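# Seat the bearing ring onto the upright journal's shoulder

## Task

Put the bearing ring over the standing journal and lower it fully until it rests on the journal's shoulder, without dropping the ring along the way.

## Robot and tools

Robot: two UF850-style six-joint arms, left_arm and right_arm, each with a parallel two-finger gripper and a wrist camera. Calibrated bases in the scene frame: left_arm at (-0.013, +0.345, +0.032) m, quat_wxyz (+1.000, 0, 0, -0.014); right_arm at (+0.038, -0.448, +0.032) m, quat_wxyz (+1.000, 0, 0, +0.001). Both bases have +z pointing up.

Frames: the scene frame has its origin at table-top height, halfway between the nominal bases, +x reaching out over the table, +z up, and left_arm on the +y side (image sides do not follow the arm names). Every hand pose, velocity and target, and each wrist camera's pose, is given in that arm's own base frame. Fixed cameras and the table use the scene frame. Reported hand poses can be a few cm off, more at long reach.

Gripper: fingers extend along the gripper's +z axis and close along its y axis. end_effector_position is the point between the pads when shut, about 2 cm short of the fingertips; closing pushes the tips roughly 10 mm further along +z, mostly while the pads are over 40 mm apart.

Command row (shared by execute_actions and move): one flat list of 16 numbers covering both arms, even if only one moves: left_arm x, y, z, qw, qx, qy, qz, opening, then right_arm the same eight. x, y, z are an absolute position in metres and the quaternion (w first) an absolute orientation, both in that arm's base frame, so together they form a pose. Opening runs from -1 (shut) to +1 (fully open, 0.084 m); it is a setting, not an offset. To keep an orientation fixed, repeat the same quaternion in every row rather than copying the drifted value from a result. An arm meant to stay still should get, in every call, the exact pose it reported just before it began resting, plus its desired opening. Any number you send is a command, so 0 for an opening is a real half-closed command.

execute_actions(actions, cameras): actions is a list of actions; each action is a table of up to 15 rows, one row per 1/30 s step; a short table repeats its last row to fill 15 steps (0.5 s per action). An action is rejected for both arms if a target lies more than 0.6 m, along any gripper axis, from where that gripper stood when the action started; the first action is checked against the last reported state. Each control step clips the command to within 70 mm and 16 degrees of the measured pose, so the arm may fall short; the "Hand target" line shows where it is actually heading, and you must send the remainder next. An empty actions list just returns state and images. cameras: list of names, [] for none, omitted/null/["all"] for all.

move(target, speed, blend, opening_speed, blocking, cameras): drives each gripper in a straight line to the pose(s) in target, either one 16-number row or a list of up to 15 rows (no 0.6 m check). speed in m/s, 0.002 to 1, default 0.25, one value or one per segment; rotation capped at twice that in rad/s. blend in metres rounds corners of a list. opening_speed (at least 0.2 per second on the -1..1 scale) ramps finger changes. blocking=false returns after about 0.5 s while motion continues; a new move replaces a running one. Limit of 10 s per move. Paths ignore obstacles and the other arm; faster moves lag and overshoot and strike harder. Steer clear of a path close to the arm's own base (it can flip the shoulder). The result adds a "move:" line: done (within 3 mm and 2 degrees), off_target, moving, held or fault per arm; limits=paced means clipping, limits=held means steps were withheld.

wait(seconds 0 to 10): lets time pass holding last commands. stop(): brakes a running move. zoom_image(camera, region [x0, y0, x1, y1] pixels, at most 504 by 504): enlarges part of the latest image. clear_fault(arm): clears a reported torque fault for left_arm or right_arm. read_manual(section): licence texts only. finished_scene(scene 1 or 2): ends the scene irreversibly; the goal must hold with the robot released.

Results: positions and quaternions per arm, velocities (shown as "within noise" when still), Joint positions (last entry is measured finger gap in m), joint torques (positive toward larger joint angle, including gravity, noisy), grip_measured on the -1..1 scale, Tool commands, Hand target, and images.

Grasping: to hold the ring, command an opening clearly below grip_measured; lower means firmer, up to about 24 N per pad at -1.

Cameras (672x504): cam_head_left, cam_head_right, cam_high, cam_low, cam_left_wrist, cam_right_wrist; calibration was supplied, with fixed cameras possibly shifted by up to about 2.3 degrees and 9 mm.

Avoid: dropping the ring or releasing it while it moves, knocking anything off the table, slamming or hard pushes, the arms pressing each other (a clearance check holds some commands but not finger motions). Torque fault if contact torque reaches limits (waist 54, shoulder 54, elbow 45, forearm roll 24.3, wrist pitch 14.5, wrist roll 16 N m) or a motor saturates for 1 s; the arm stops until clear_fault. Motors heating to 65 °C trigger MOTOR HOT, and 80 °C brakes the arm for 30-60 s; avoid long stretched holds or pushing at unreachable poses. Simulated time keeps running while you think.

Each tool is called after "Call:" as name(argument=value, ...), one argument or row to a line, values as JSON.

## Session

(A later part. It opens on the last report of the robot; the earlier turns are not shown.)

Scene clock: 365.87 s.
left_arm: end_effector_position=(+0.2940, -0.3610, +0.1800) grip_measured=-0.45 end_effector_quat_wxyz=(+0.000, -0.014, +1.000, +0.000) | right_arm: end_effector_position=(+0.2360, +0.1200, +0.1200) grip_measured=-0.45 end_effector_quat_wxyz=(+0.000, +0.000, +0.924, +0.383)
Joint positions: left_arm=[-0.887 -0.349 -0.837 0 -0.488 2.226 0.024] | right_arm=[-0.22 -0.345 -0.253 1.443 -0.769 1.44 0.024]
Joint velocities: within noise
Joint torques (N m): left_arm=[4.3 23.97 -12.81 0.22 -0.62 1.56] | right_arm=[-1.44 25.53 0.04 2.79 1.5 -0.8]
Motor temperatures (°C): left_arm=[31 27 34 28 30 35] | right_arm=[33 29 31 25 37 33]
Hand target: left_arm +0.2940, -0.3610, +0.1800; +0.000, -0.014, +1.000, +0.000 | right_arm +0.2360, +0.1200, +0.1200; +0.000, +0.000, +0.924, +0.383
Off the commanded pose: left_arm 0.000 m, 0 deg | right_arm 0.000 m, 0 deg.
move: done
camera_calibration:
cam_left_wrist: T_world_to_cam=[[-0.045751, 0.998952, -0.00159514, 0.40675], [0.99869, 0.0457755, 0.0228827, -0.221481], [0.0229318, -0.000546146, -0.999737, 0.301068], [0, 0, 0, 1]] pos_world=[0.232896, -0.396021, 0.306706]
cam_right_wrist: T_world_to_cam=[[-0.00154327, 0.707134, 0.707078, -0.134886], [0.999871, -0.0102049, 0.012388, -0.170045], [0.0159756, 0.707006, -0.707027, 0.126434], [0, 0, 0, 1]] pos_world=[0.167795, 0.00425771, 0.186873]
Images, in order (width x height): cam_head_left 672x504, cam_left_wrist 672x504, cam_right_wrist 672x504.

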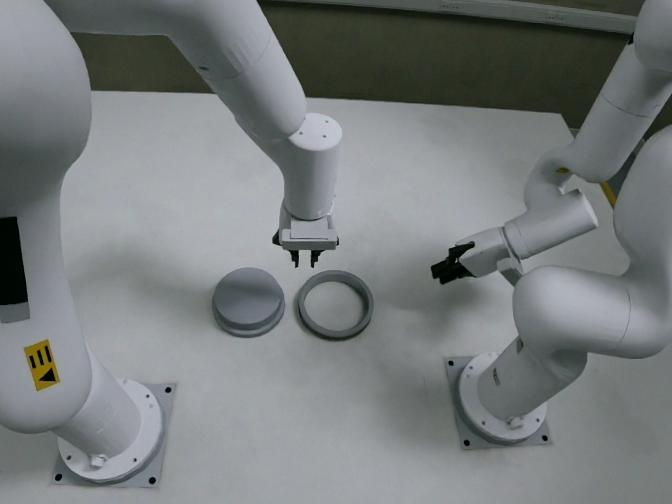

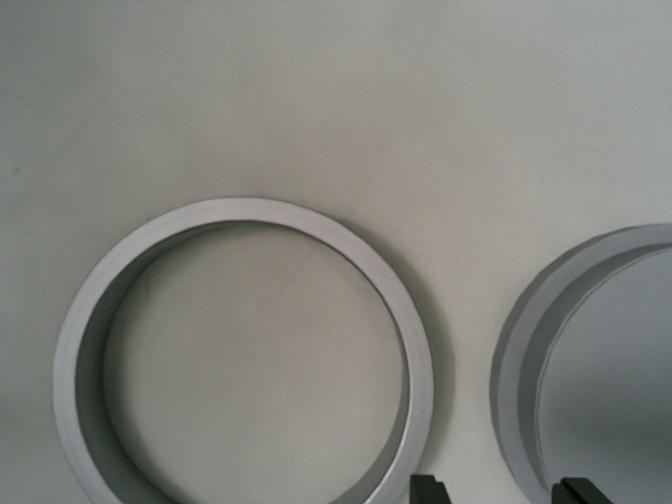

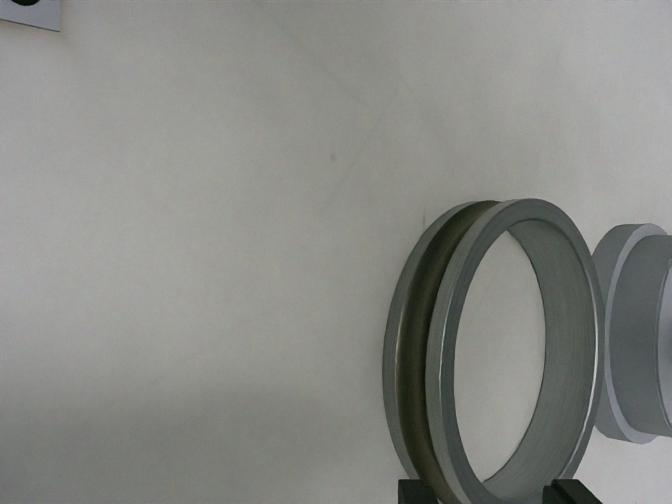

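Call:
move(
  target=[
    [0.294,-0.29,0.12,0.0054,-0.0129,0.9238,-0.3826,-0.43,0.234,0.19,0.07,0,0,0.9239,0.3827,-0.43],
    [0.2944,-0.3216,0.032,0.0054,-0.0129,0.9238,-0.3826,-0.43,0.234,0.2206,0.0365,0,0,0.9239,0.3827,-0.43],
  ],
)

Scene clock: 373.53 s.
left_arm: end_effector_position=(+0.2977, -0.3259, +0.0527) grip_measured=-0.45 end_effector_quat_wxyz=(-0.070, -0.012, +0.946, -0.315) | right_arm: end_effector_position=(+0.2340, +0.2206, +0.0365) grip_measured=-0.45 end_effector_quat_wxyz=(+0.000, +0.000, +0.924, +0.383)
Joint positions: left_arm=[-0.501 -0.645 -0.621 -1.894 -0.664 4.516 0.024] | right_arm=[0.201 -0.706 -0.336 2.081 -0.917 1.108 0.024]
Joint velocities: within noise
Joint torques (N m): left_arm=[-0.5 23.9 -4.16 2.54 -3.47 -1.5] | right_arm=[8.93 14 -12.3 2.67 -3.86 -0.64]
Motor temperatures (°C): left_arm=[31 27 34 28 30 35] | right_arm=[33 29 31 25 37 33]
Hand target: left_arm +0.2973, -0.3263, +0.0532; -0.071, -0.013, +0.946, -0.316 | right_arm +0.2340, +0.2206, +0.0365; +0.000, +0.000, +0.924, +0.383
Tool commands: left_gripper/opening=-0.43 right_gripper/opening=-0.43
Off the commanded pose: left_arm 0.021 m, 12 deg | right_arm 0.000 m, 0 deg.
TORQUE FAULT: the external load on joint 5 (wrist pitch) of the left arm reached its load limit, and that arm stopped. The contact can be on any part of that arm beyond that joint, not only on its tool. A torque fault puts only its own arm into a fault stop. That arm's remaining commands of this call were not run. The hold on joint 5 (wrist pitch) of that arm was moved back by the arm itself, up to 3 degrees, as the stop began. That arm is still stopped at the end of this call. While its stop runs, that arm, its gripper or tool too, takes no new command.
CLEAR FAULT: the left arm stays stopped (state 4) until you call clear_fault(arm="left_arm").
End effector pose when the fault began: left_arm: position (+0.2990, -0.3160, +0.0457), quat_wxyz (-0.067, -0.013, +0.954, -0.291)
Joint positions when the fault began: left_arm=[-0.501 -0.644 -0.621 -1.891 -0.613 4.512 0.022]
move: fault (left_arm); limits=paced
camera_calibration:
cam_left_wrist: T_world_to_cam=[[-0.0854178, 0.800626, -0.593044, 0.350041], [0.991056, 0.00702692, -0.133258, -0.225969], [-0.102523, -0.599123, -0.794066, 0.00516074], [0, 0, 0, 1]] pos_world=[0.254377, -0.275572, 0.181576]
cam_right_wrist: T_world_to_cam=[[-0.00161377, 0.707135, 0.707077, -0.146974], [0.999868, -0.0102963, 0.0125792, -0.165994], [0.0161755, 0.707003, -0.707025, -0.00372907], [0, 0, 0, 1]] pos_world=[0.165795, 0.104858, 0.103373]

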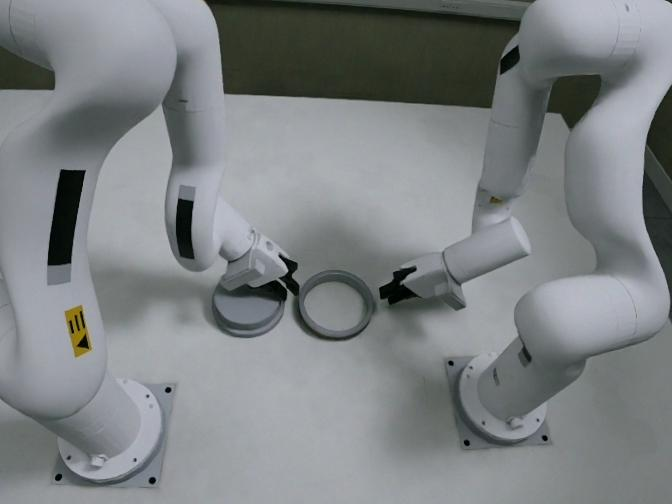

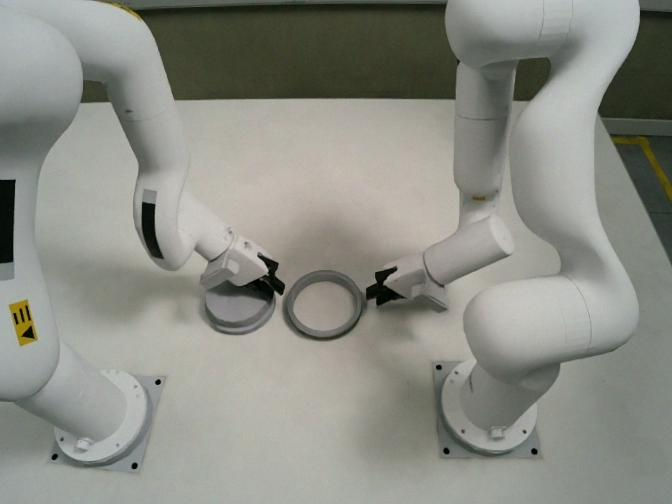

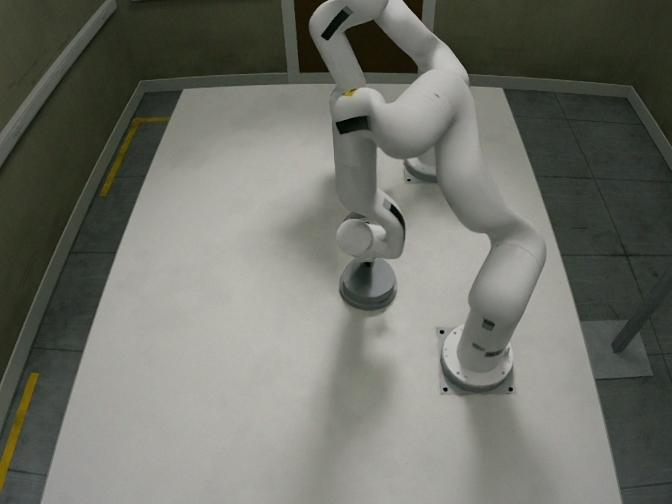

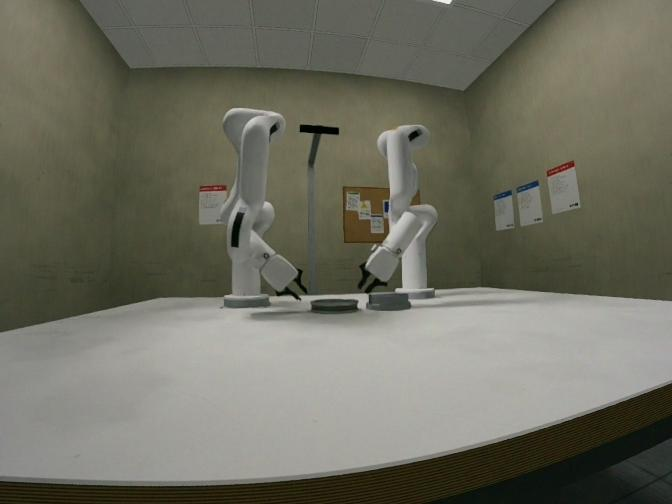

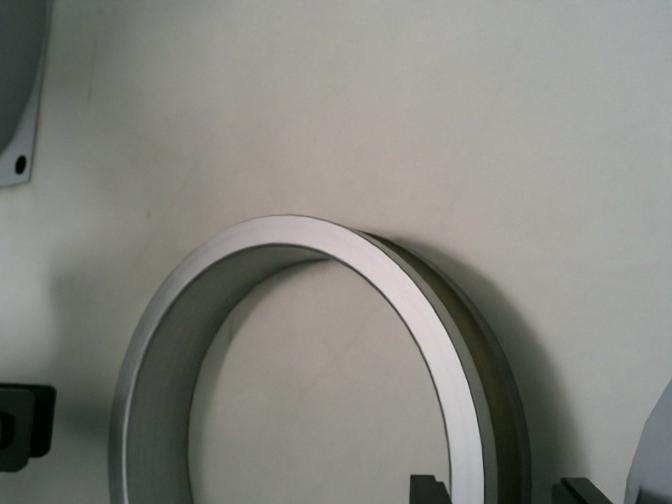

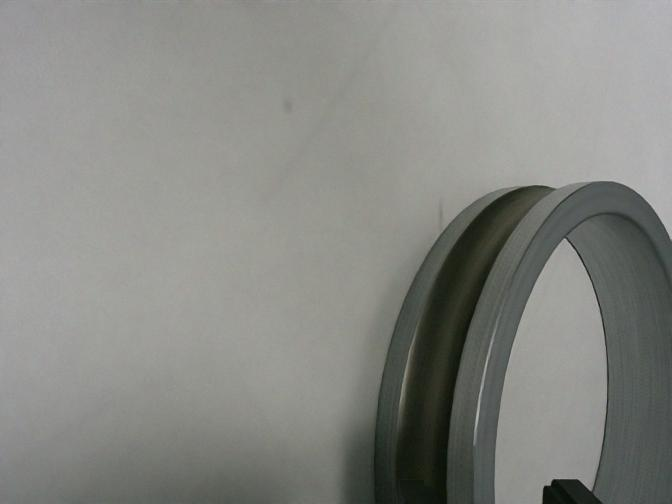

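Call:
clear_fault(
  arm="left_arm",
  cameras=[],
)

Call:
move(
  target=[0.2977,-0.31,0.16,-0.070,-0.012,0.946,-0.315,-0.43,0.234,0.15,0.12,0,0,0.9239,0.3827,-0.43],
  cameras=["cam_head_left"],
)

Scene clock: 385.57 s.
left_arm: end_effector_position=(+0.2976, -0.3259, +0.0528) grip_measured=-0.45 end_effector_quat_wxyz=(-0.070, -0.012, +0.946, -0.315) | right_arm: end_effector_position=(+0.2340, +0.2206, +0.0365) grip_measured=-0.45 end_effector_quat_wxyz=(+0.000, +0.000, +0.924, +0.383)
Joint positions: left_arm=[-0.501 -0.645 -0.621 -1.894 -0.665 4.516 0.024] | right_arm=[0.201 -0.706 -0.336 2.081 -0.917 1.108 0.024]
Joint velocities: within noise
Joint torques (N m): left_arm=[-0.65 23.79 -4.4 2.42 -3.34 -1.55] | right_arm=[7.14 20.93 4.45 -3.39 -1.92 -0.6]
Motor temperatures (°C): left_arm=[31 27 33 28 30 35] | right_arm=[33 29 31 25 37 33]
Hand target: left_arm +0.2973, -0.3263, +0.0532; -0.071, -0.013, +0.946, -0.316 | right_arm +0.2340, +0.2206, +0.0365; +0.000, +0.000, +0.924, +0.383
Tool commands: left_gripper/opening=-0.43 right_gripper/opening=-0.43
Off the commanded pose: left_arm 0.021 m, 12 deg | right_arm 0.000 m, 0 deg.
TORQUE FAULT, CONTINUED: the left arm's stop, for the torque fault of joint 5 (wrist pitch) that an earlier result reported, is over. The call counts as one of the actions that you can send in this scene. The hold on joint 5 (wrist pitch) of that arm was moved back by the arm itself, up to 3 degrees, as the stop began. That arm's target is now where it stood when the stop ended, not its last command. That arm keeps its grip as last carried out and accepts commands again: back off and push less far.
CLEAR FAULT: your call cleared the left arm's torque fault. If a joint's load stays at its limit, that arm stops again at once.
No camera images: "cameras" was empty.

Scene clock: 387.00 s.
left_arm: end_effector_position=(+0.2977, -0.3100, +0.1600) grip_measured=-0.45 end_effector_quat_wxyz=(-0.070, -0.012, +0.946, -0.315) | right_arm: end_effector_position=(+0.2340, +0.1499, +0.1199) grip_measured=-0.45 end_effector_quat_wxyz=(+0.000, +0.000, +0.924, +0.383)
Joint positions: left_arm=[-0.463 -0.322 -0.553 -1.52 -0.633 4.098 0.024] | right_arm=[-0.097 -0.338 -0.236 1.576 -0.78 1.426 0.024]
Joint velocities: within noise
Joint torques (N m): left_arm=[7.69 24.35 -13.77 2.49 -3.36 -1.61] | right_arm=[-5.57 27.27 -19.66 -3.86 -1.57 1.26]
Motor temperatures (°C): left_arm=[31 27 33 28 30 35] | right_arm=[33 29 31 25 37 33]
Hand target: left_arm +0.2977, -0.3100, +0.1600; -0.070, -0.012, +0.946, -0.315 | right_arm +0.2340, +0.1500, +0.1200; +0.000, +0.000, +0.924, +0.383
Off the commanded pose: left_arm 0.000 m, 0 deg | right_arm 0.000 m, 0 deg.
move: done
Images, in order (width x height): cam_head_left 672x504.

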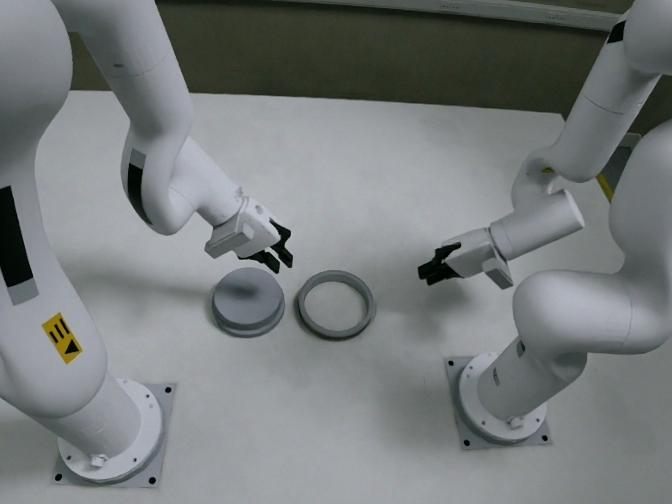

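Call:
move(
  target=[
    [0.45,-0.40,0.20,0.2668,-0.6442,-0.6624,0.2744,-0.43,0.25,0.28,0.22,0,0,1,0,-0.43],
    [0.46,-0.43,0.12,0.2668,-0.6442,-0.6624,0.2744,-0.43,0.13,0.32,0.16,0.2706,0.6533,0.6533,0.2706,-0.43],
  ],
  speed=0.3,
)

Scene clock: 412.70 s.
left_arm: end_effector_position=(+0.4600, -0.4300, +0.1200) grip_measured=-0.45 end_effector_quat_wxyz=(-0.267, +0.644, +0.662, -0.274) | right_arm: end_effector_position=(+0.1302, +0.3200, +0.1604) grip_measured=-0.45 end_effector_quat_wxyz=(+0.065, +0.641, +0.763, +0.048)
Joint positions: left_arm=[-0.592 -1.201 -1.944 -0.427 -1.439 4.305 0.024] | right_arm=[1.296 -0.125 -0.473 -0.476 -0.35 6.284 0.024]
Joint velocities: within noise
Joint torques (N m): left_arm=[-6.92 28.91 -16.45 -1.57 -0.14 -1.52] | right_arm=[7.71 8.16 -27.93 -3.99 -2.65 1.25]
Motor temperatures (°C): left_arm=[31 27 34 28 30 35] | right_arm=[33 29 31 25 37 33]
Hand target: left_arm +0.4600, -0.4300, +0.1200; -0.267, +0.644, +0.662, -0.274 | right_arm +0.1302, +0.3200, +0.1604; +0.065, +0.641, +0.763, +0.048
Off the commanded pose: left_arm 0.000 m, 0 deg | right_arm 0.000 m, 37 deg; orientation clipped.
joint sent to its limit (right arm) — joint 6 (wrist roll), upper limit. The joint targets are off in orientation, not in position.
move: off_target (right_arm); limits=paced
camera_calibration:
cam_left_wrist: T_world_to_cam=[[0.705144, 0.0374185, -0.708076, -0.190939], [0.0566925, -0.998385, 0.00369784, -0.3961], [-0.706794, -0.0427501, -0.706127, 0.519534], [0, 0, 0, 1]] pos_world=[0.524299, -0.366105, 0.233122]
cam_right_wrist: T_world_to_cam=[[0.972247, 0.174037, 0.156356, -0.172963], [0.167664, -0.98441, 0.0531659, 0.35082], [0.163171, -0.0254751, -0.986269, 0.275218], [0, 0, 0, 1]] pos_world=[0.0644348, 0.382463, 0.279831]

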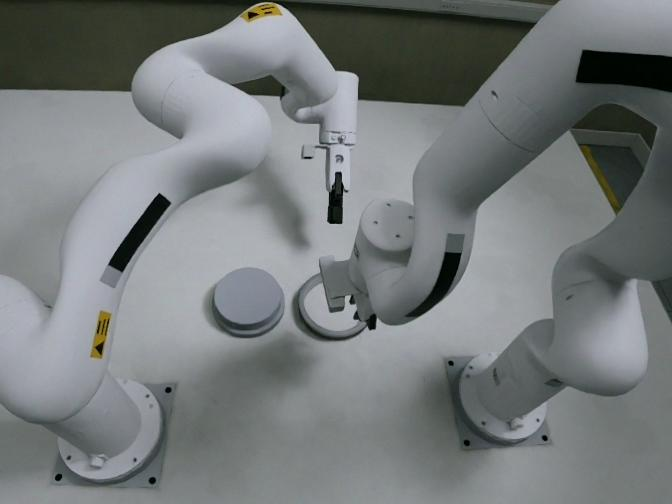

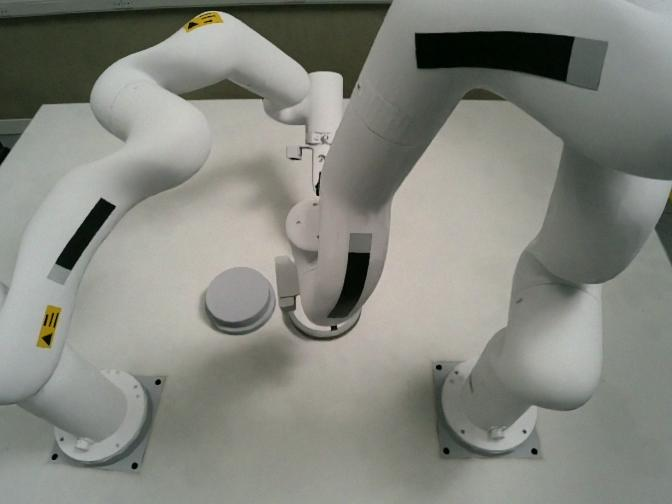

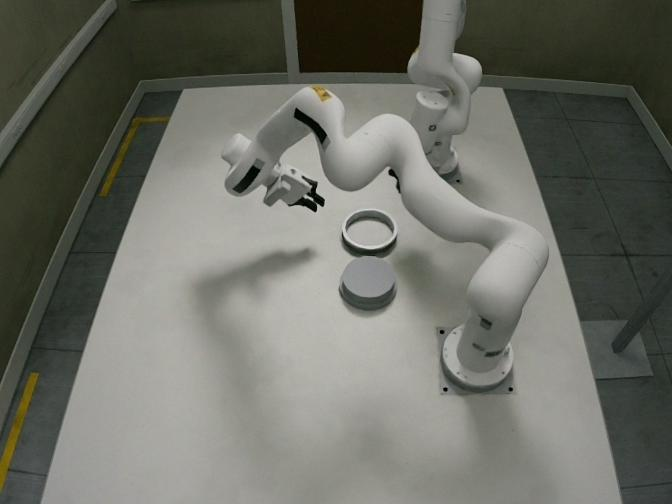

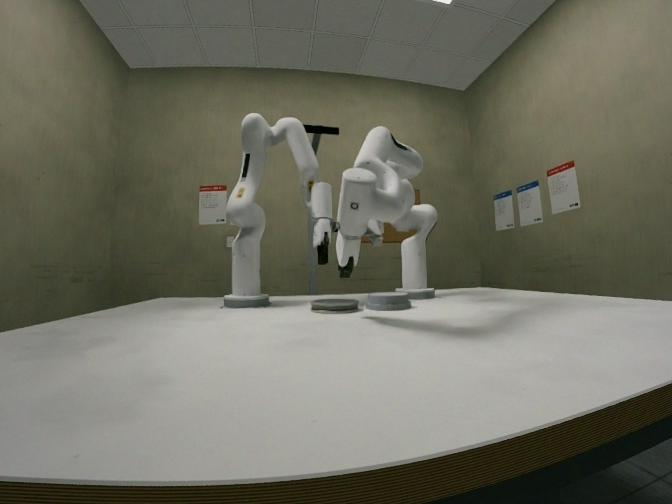

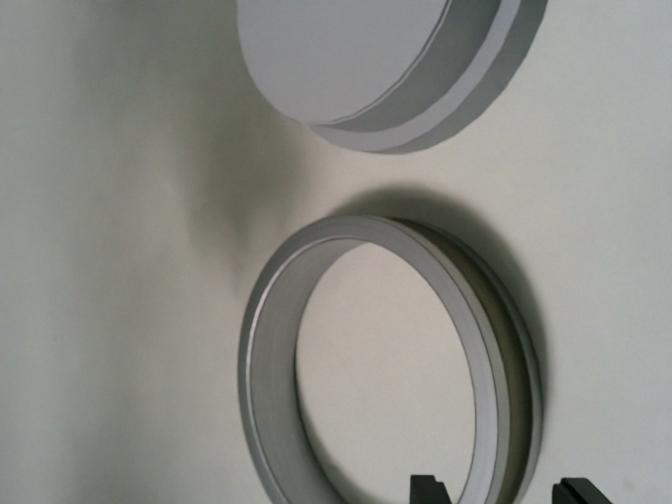

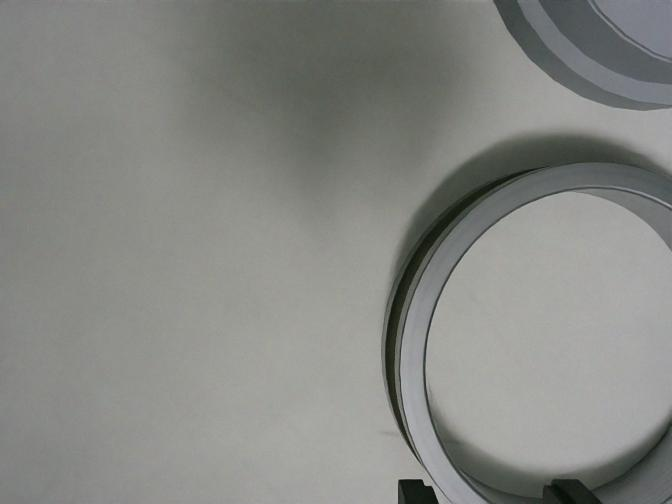

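Call:
move(
  target=[
    [0.46,-0.43,0.12,0.2668,-0.6442,-0.6624,0.2744,-0.43,0.20,0.32,0.22,0,0,1,0,-0.43],
    [0.46,-0.43,0.12,0.2668,-0.6442,-0.6624,0.2744,-0.43,0.18,0.32,0.22,0,0.7071,-0.7071,0,-0.43],
    [0.46,-0.43,0.12,0.2668,-0.6442,-0.6624,0.2744,-0.43,0.10,0.34,0.11,-0.2706,0.6533,-0.6533,0.2706,-0.43],
  ],
  speed=0.4,
)

Scene clock: 424.07 s.
left_arm: end_effector_position=(+0.4600, -0.4300, +0.1200) grip_measured=-0.45 end_effector_quat_wxyz=(-0.267, +0.644, +0.662, -0.274) | right_arm: end_effector_position=(+0.1000, +0.3400, +0.1100) grip_measured=-0.45 end_effector_quat_wxyz=(-0.271, +0.653, -0.653, +0.271)
Joint positions: left_arm=[-0.592 -1.201 -1.944 -0.427 -1.439 4.305 0.024] | right_arm=[1.782 -0.504 -0.526 -1.338 -0.79 4.682 0.024]
Joint velocities: within noise
Joint torques (N m): left_arm=[-6.34 32.98 -14.21 0.78 -3.41 -1.33] | right_arm=[8.11 15.88 -0.66 -3.69 -4.13 1.26]
Motor temperatures (°C): left_arm=[31 27 34 28 30 35] | right_arm=[33 29 31 25 37 34]
Hand target: left_arm +0.4600, -0.4300, +0.1200; -0.267, +0.644, +0.662, -0.274 | right_arm +0.1000, +0.3400, +0.1100; -0.271, +0.653, -0.653, +0.271
Off the commanded pose: left_arm 0.000 m, 0 deg | right_arm 0.000 m, 0 deg.
move: done; limits=paced
camera_calibration:
cam_left_wrist: T_world_to_cam=[[0.705095, 0.0374161, -0.708125, -0.190902], [0.0566894, -0.998385, 0.00369389, -0.396097], [-0.706843, -0.0427477, -0.706078, 0.519549], [0, 0, 0, 1]] pos_world=[0.524299, -0.366105, 0.233123]
cam_right_wrist: T_world_to_cam=[[-0.707177, -0.00161623, -0.707035, 0.183473], [-0.0125795, 0.999868, 0.0102964, -0.273667], [0.706925, 0.0161755, -0.707103, 0.131808], [0, 0, 0, 1]] pos_world=[0.0331268, 0.271795, 0.225742]

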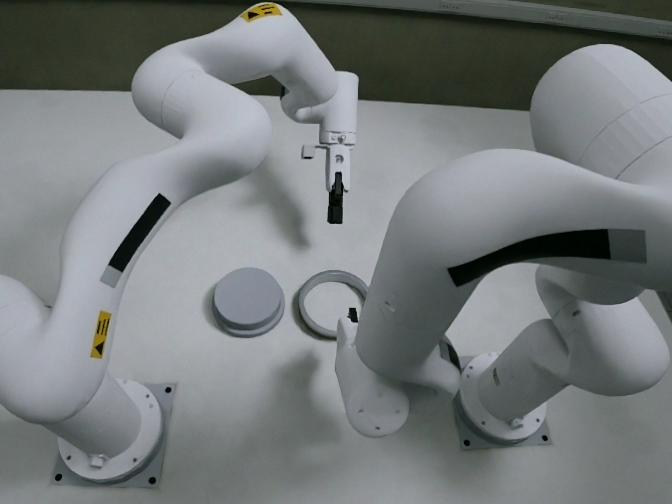

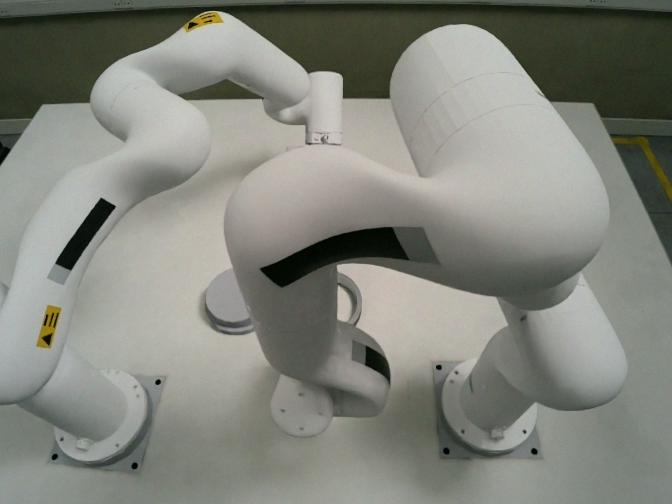

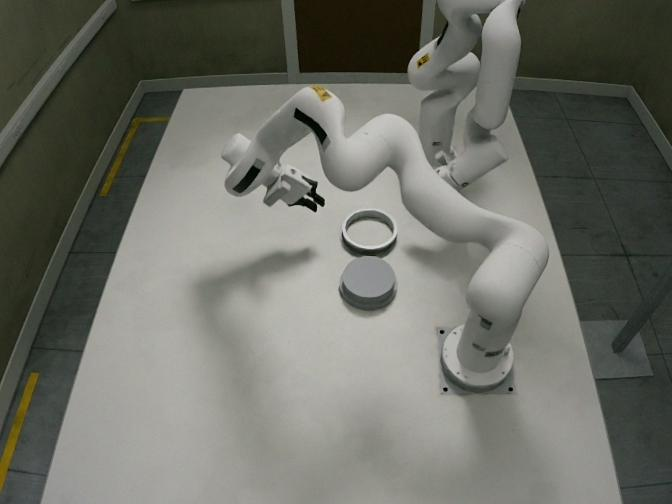

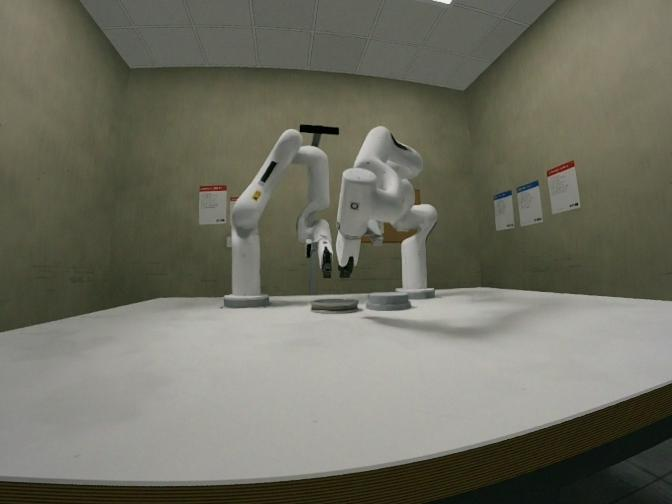

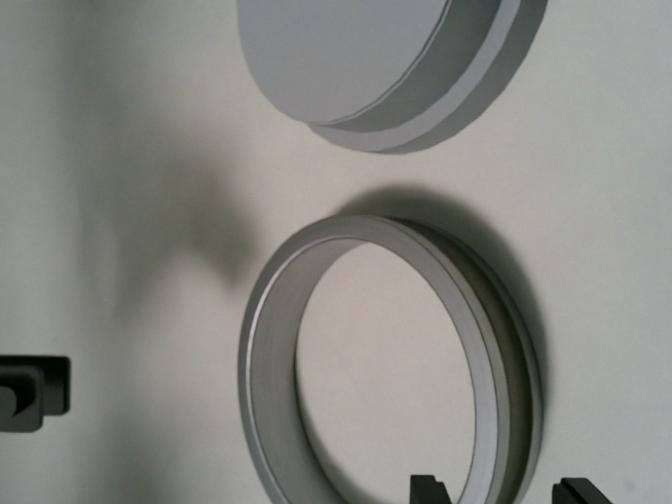

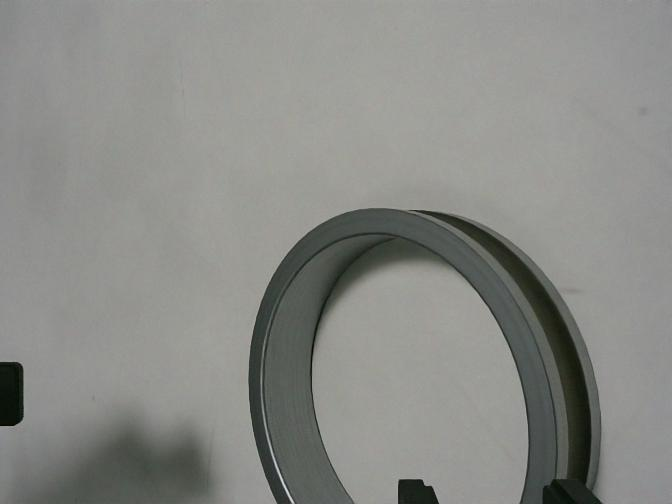

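Call:
move(
  target=[0.4187,-0.4396,0.032,0.2668,-0.6442,-0.6624,0.2744,-0.43,0.1123,0.342,0.0368,-0.2706,0.6533,-0.6533,0.2706,-0.43],
  speed=0.15,
)

Call:
zoom_image(
  camera="cam_low",
  region=[290, 240, 420, 325],
)

Call:
zoom_image(
  camera="cam_high",
  region=[300, 170, 440, 270],
)

Scene clock: 429.17 s.
left_arm: end_effector_position=(+0.4187, -0.4396, +0.0320) grip_measured=-0.45 end_effector_quat_wxyz=(-0.267, +0.644, +0.662, -0.274) | right_arm: end_effector_position=(+0.1123, +0.3420, +0.0368) grip_measured=-0.45 end_effector_quat_wxyz=(-0.271, +0.653, -0.653, +0.271)
Joint positions: left_arm=[-0.634 -1.278 -1.864 -0.47 -1.287 4.35 0.024] | right_arm=[1.746 -0.736 -0.588 -1.545 -0.77 4.922 0.024]
Joint velocities: within noise
Joint torques (N m): left_arm=[-8.3 28.7 -17.65 -2.22 0.84 1.65] | right_arm=[-6.53 17.25 -15.25 -4.01 -4.15 1.23]
Motor temperatures (°C): left_arm=[31 27 34 28 30 35] | right_arm=[33 29 31 25 37 34]
Hand target: left_arm +0.4187, -0.4396, +0.0320; -0.267, +0.644, +0.662, -0.274 | right_arm +0.1123, +0.3420, +0.0368; -0.271, +0.653, -0.653, +0.271
Off the commanded pose: left_arm 0.000 m, 0 deg | right_arm 0.000 m, 0 deg.
move: done
camera_calibration:
cam_left_wrist: T_world_to_cam=[[0.705043, 0.0374841, -0.708173, -0.22368], [0.0566679, -0.998387, 0.00357214, -0.402987], [-0.706896, -0.0426492, -0.70603, 0.427867], [0, 0, 0, 1]] pos_world=[0.482998, -0.375705, 0.145122]
cam_right_wrist: T_world_to_cam=[[-0.707178, -0.0015455, -0.707034, 0.1404], [-0.0124588, 0.99987, 0.0102757, -0.274761], [0.706926, 0.0160756, -0.707105, 0.0713484], [0, 0, 0, 1]] pos_world=[0.0454267, 0.273795, 0.152542]

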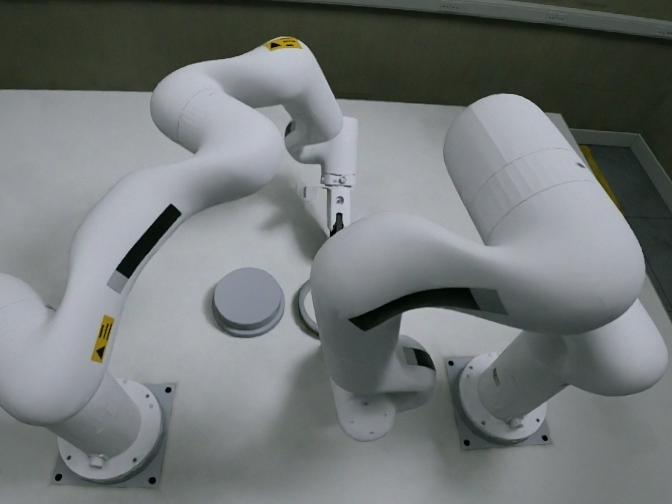

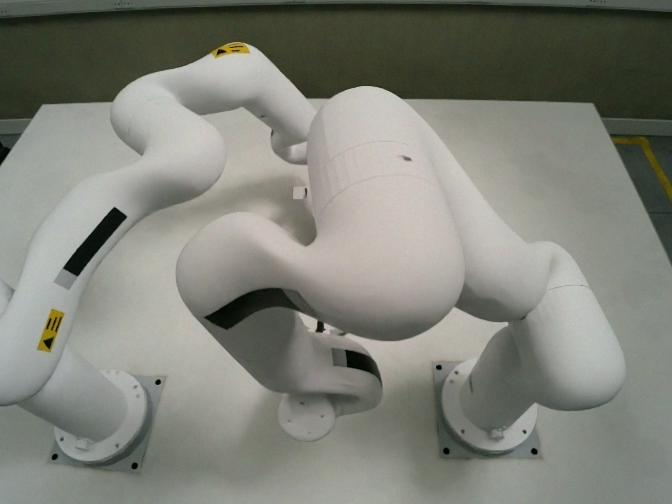

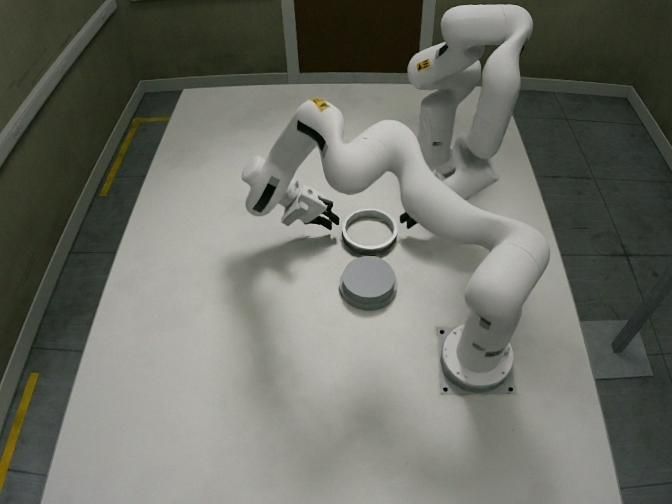

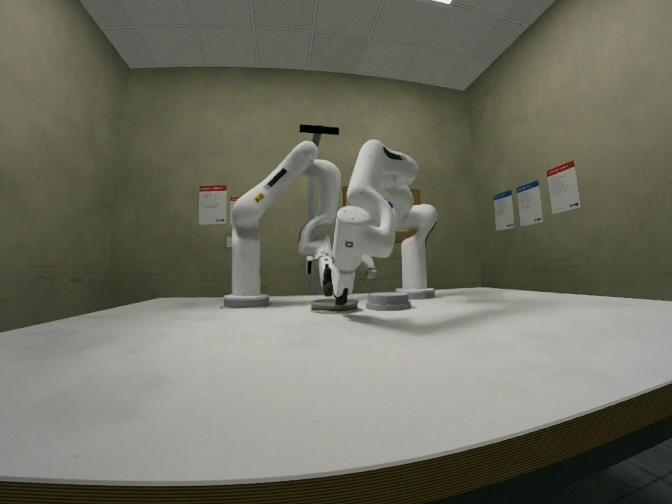

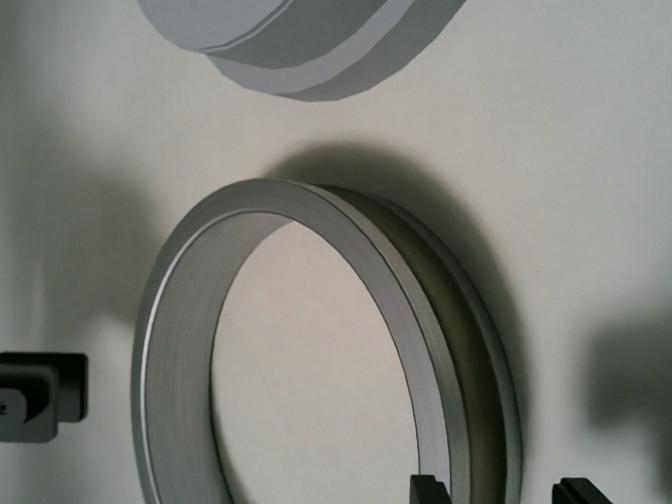

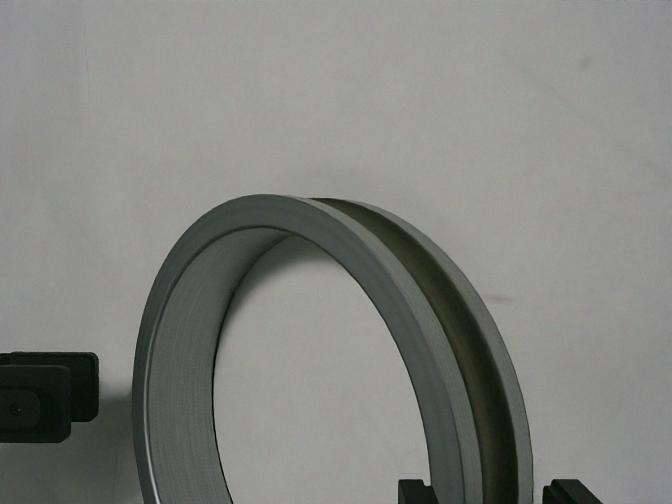

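Scaled by 3.877 from the camera's 672x504 image, which has a finer 960x720 frame.

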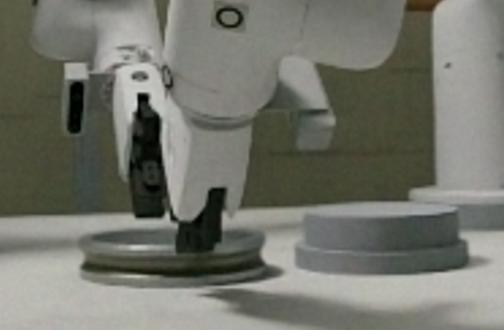

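Scaled by 3.600 from the camera's 672x504 image, which has a finer 960x720 frame.

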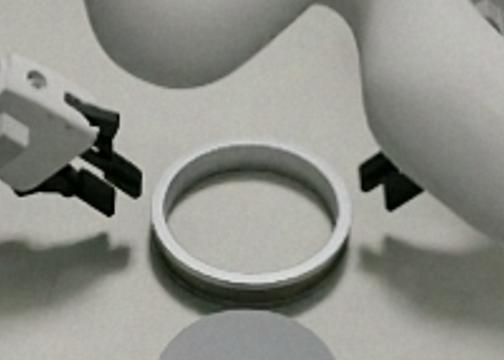

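Call:
move(
  target=[0.3999,-0.4401,0.0226,0.2668,-0.6442,-0.6624,0.2744,-0.43,0.1264,0.342,0.0227,-0.2706,0.6533,-0.6533,0.2706,-0.43],
  speed=0.1,
  cameras=["cam_left_wrist","cam_right_wrist","cam_high"],
)

Call:
zoom_image(
  camera="cam_high",
  region=[300, 170, 440, 270],
)

Call:
zoom_image(
  camera="cam_left_wrist",
  region=[360, 400, 600, 504],
)

Call:
zoom_image(
  camera="cam_right_wrist",
  region=[360, 400, 600, 504],
)

Scene clock: 444.60 s.
left_arm: end_effector_position=(+0.3999, -0.4401, +0.0226) grip_measured=-0.45 end_effector_quat_wxyz=(-0.267, +0.644, +0.662, -0.274) | right_arm: end_effector_position=(+0.1264, +0.3420, +0.0227) grip_measured=-0.45 end_effector_quat_wxyz=(-0.271, +0.653, -0.653, +0.271)
Joint positions: left_arm=[-0.65 -1.26 -1.801 -0.487 -1.243 4.364 0.024] | right_arm=[1.706 -0.779 -0.599 -1.618 -0.777 4.968 0.024]
Joint velocities: within noise
Joint torques (N m): left_arm=[-7.47 45.34 -10.1 -2.04 0.88 1.64] | right_arm=[-3.14 17.2 -14.15 -3.21 -4.24 1.31]
Motor temperatures (°C): left_arm=[31 27 34 28 30 35] | right_arm=[33 29 31 25 37 33]
Hand target: left_arm +0.3999, -0.4401, +0.0226; -0.267, +0.644, +0.662, -0.274 | right_arm +0.1264, +0.3420, +0.0227; -0.271, +0.653, -0.653, +0.271
Off the commanded pose: left_arm 0.000 m, 0 deg | right_arm 0.000 m, 0 deg.
move: done
camera_calibration:
cam_left_wrist: T_world_to_cam=[[0.705095, 0.0374161, -0.708125, -0.21712], [0.0566894, -0.998385, 0.00369389, -0.402414], [-0.706843, -0.0427477, -0.706078, 0.407865], [0, 0, 0, 1]] pos_world=[0.464199, -0.376205, 0.135723]
cam_right_wrist: T_world_to_cam=[[-0.707077, -0.00161377, -0.707135, 0.140429], [-0.0125792, 0.999868, 0.0102963, -0.274436], [0.707025, 0.0161755, -0.707003, 0.0513635], [0, 0, 0, 1]] pos_world=[0.0595266, 0.273795, 0.138442]
Images, in order (width x height): cam_high 672x504, cam_left_wrist 672x504, cam_right_wrist 672x504.

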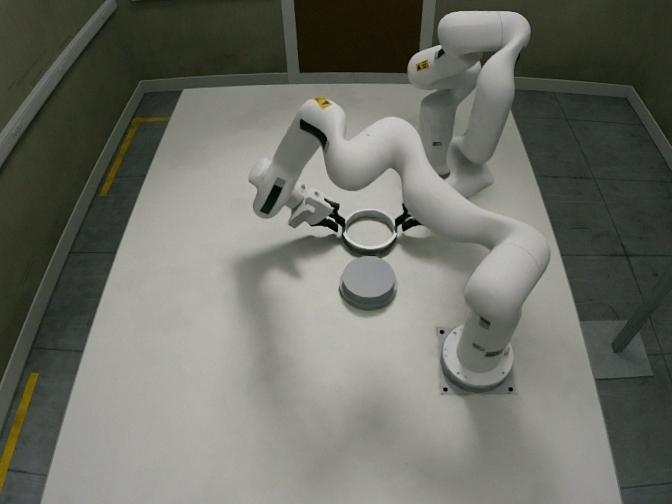

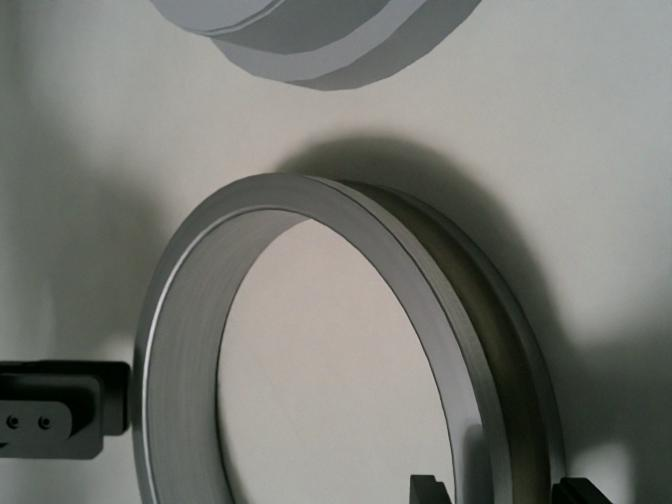

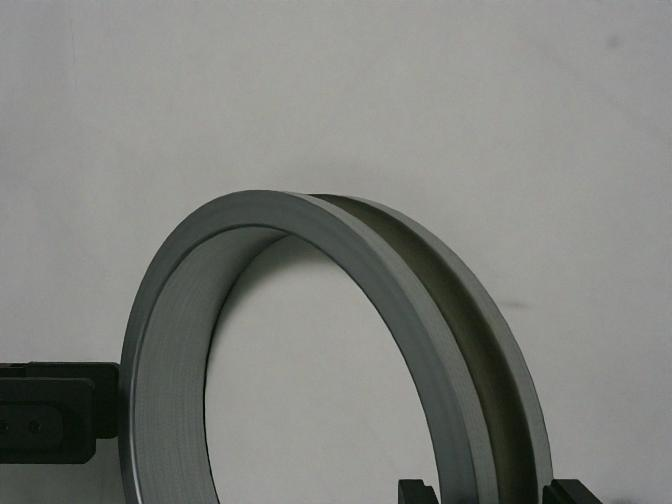

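Scaled by 3.600 from the camera's 672x504 image, which has a finer 960x720 frame.

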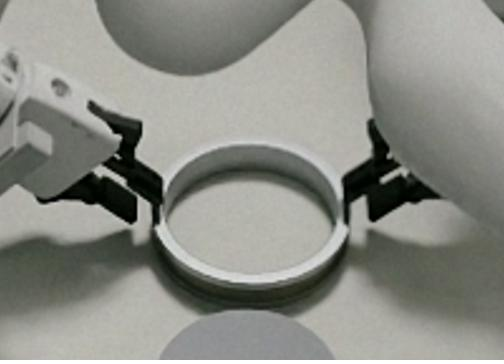

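Scaled by 2.100 from the camera's 672x504 image, which has a finer 960x720 frame.

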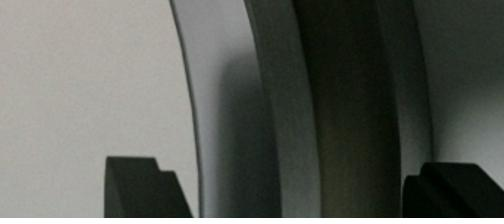

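Scaled by 2.100 from the camera's 672x504 image, which has a finer 960x720 frame.

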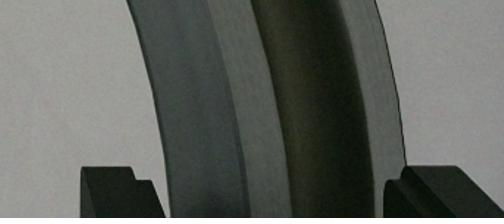

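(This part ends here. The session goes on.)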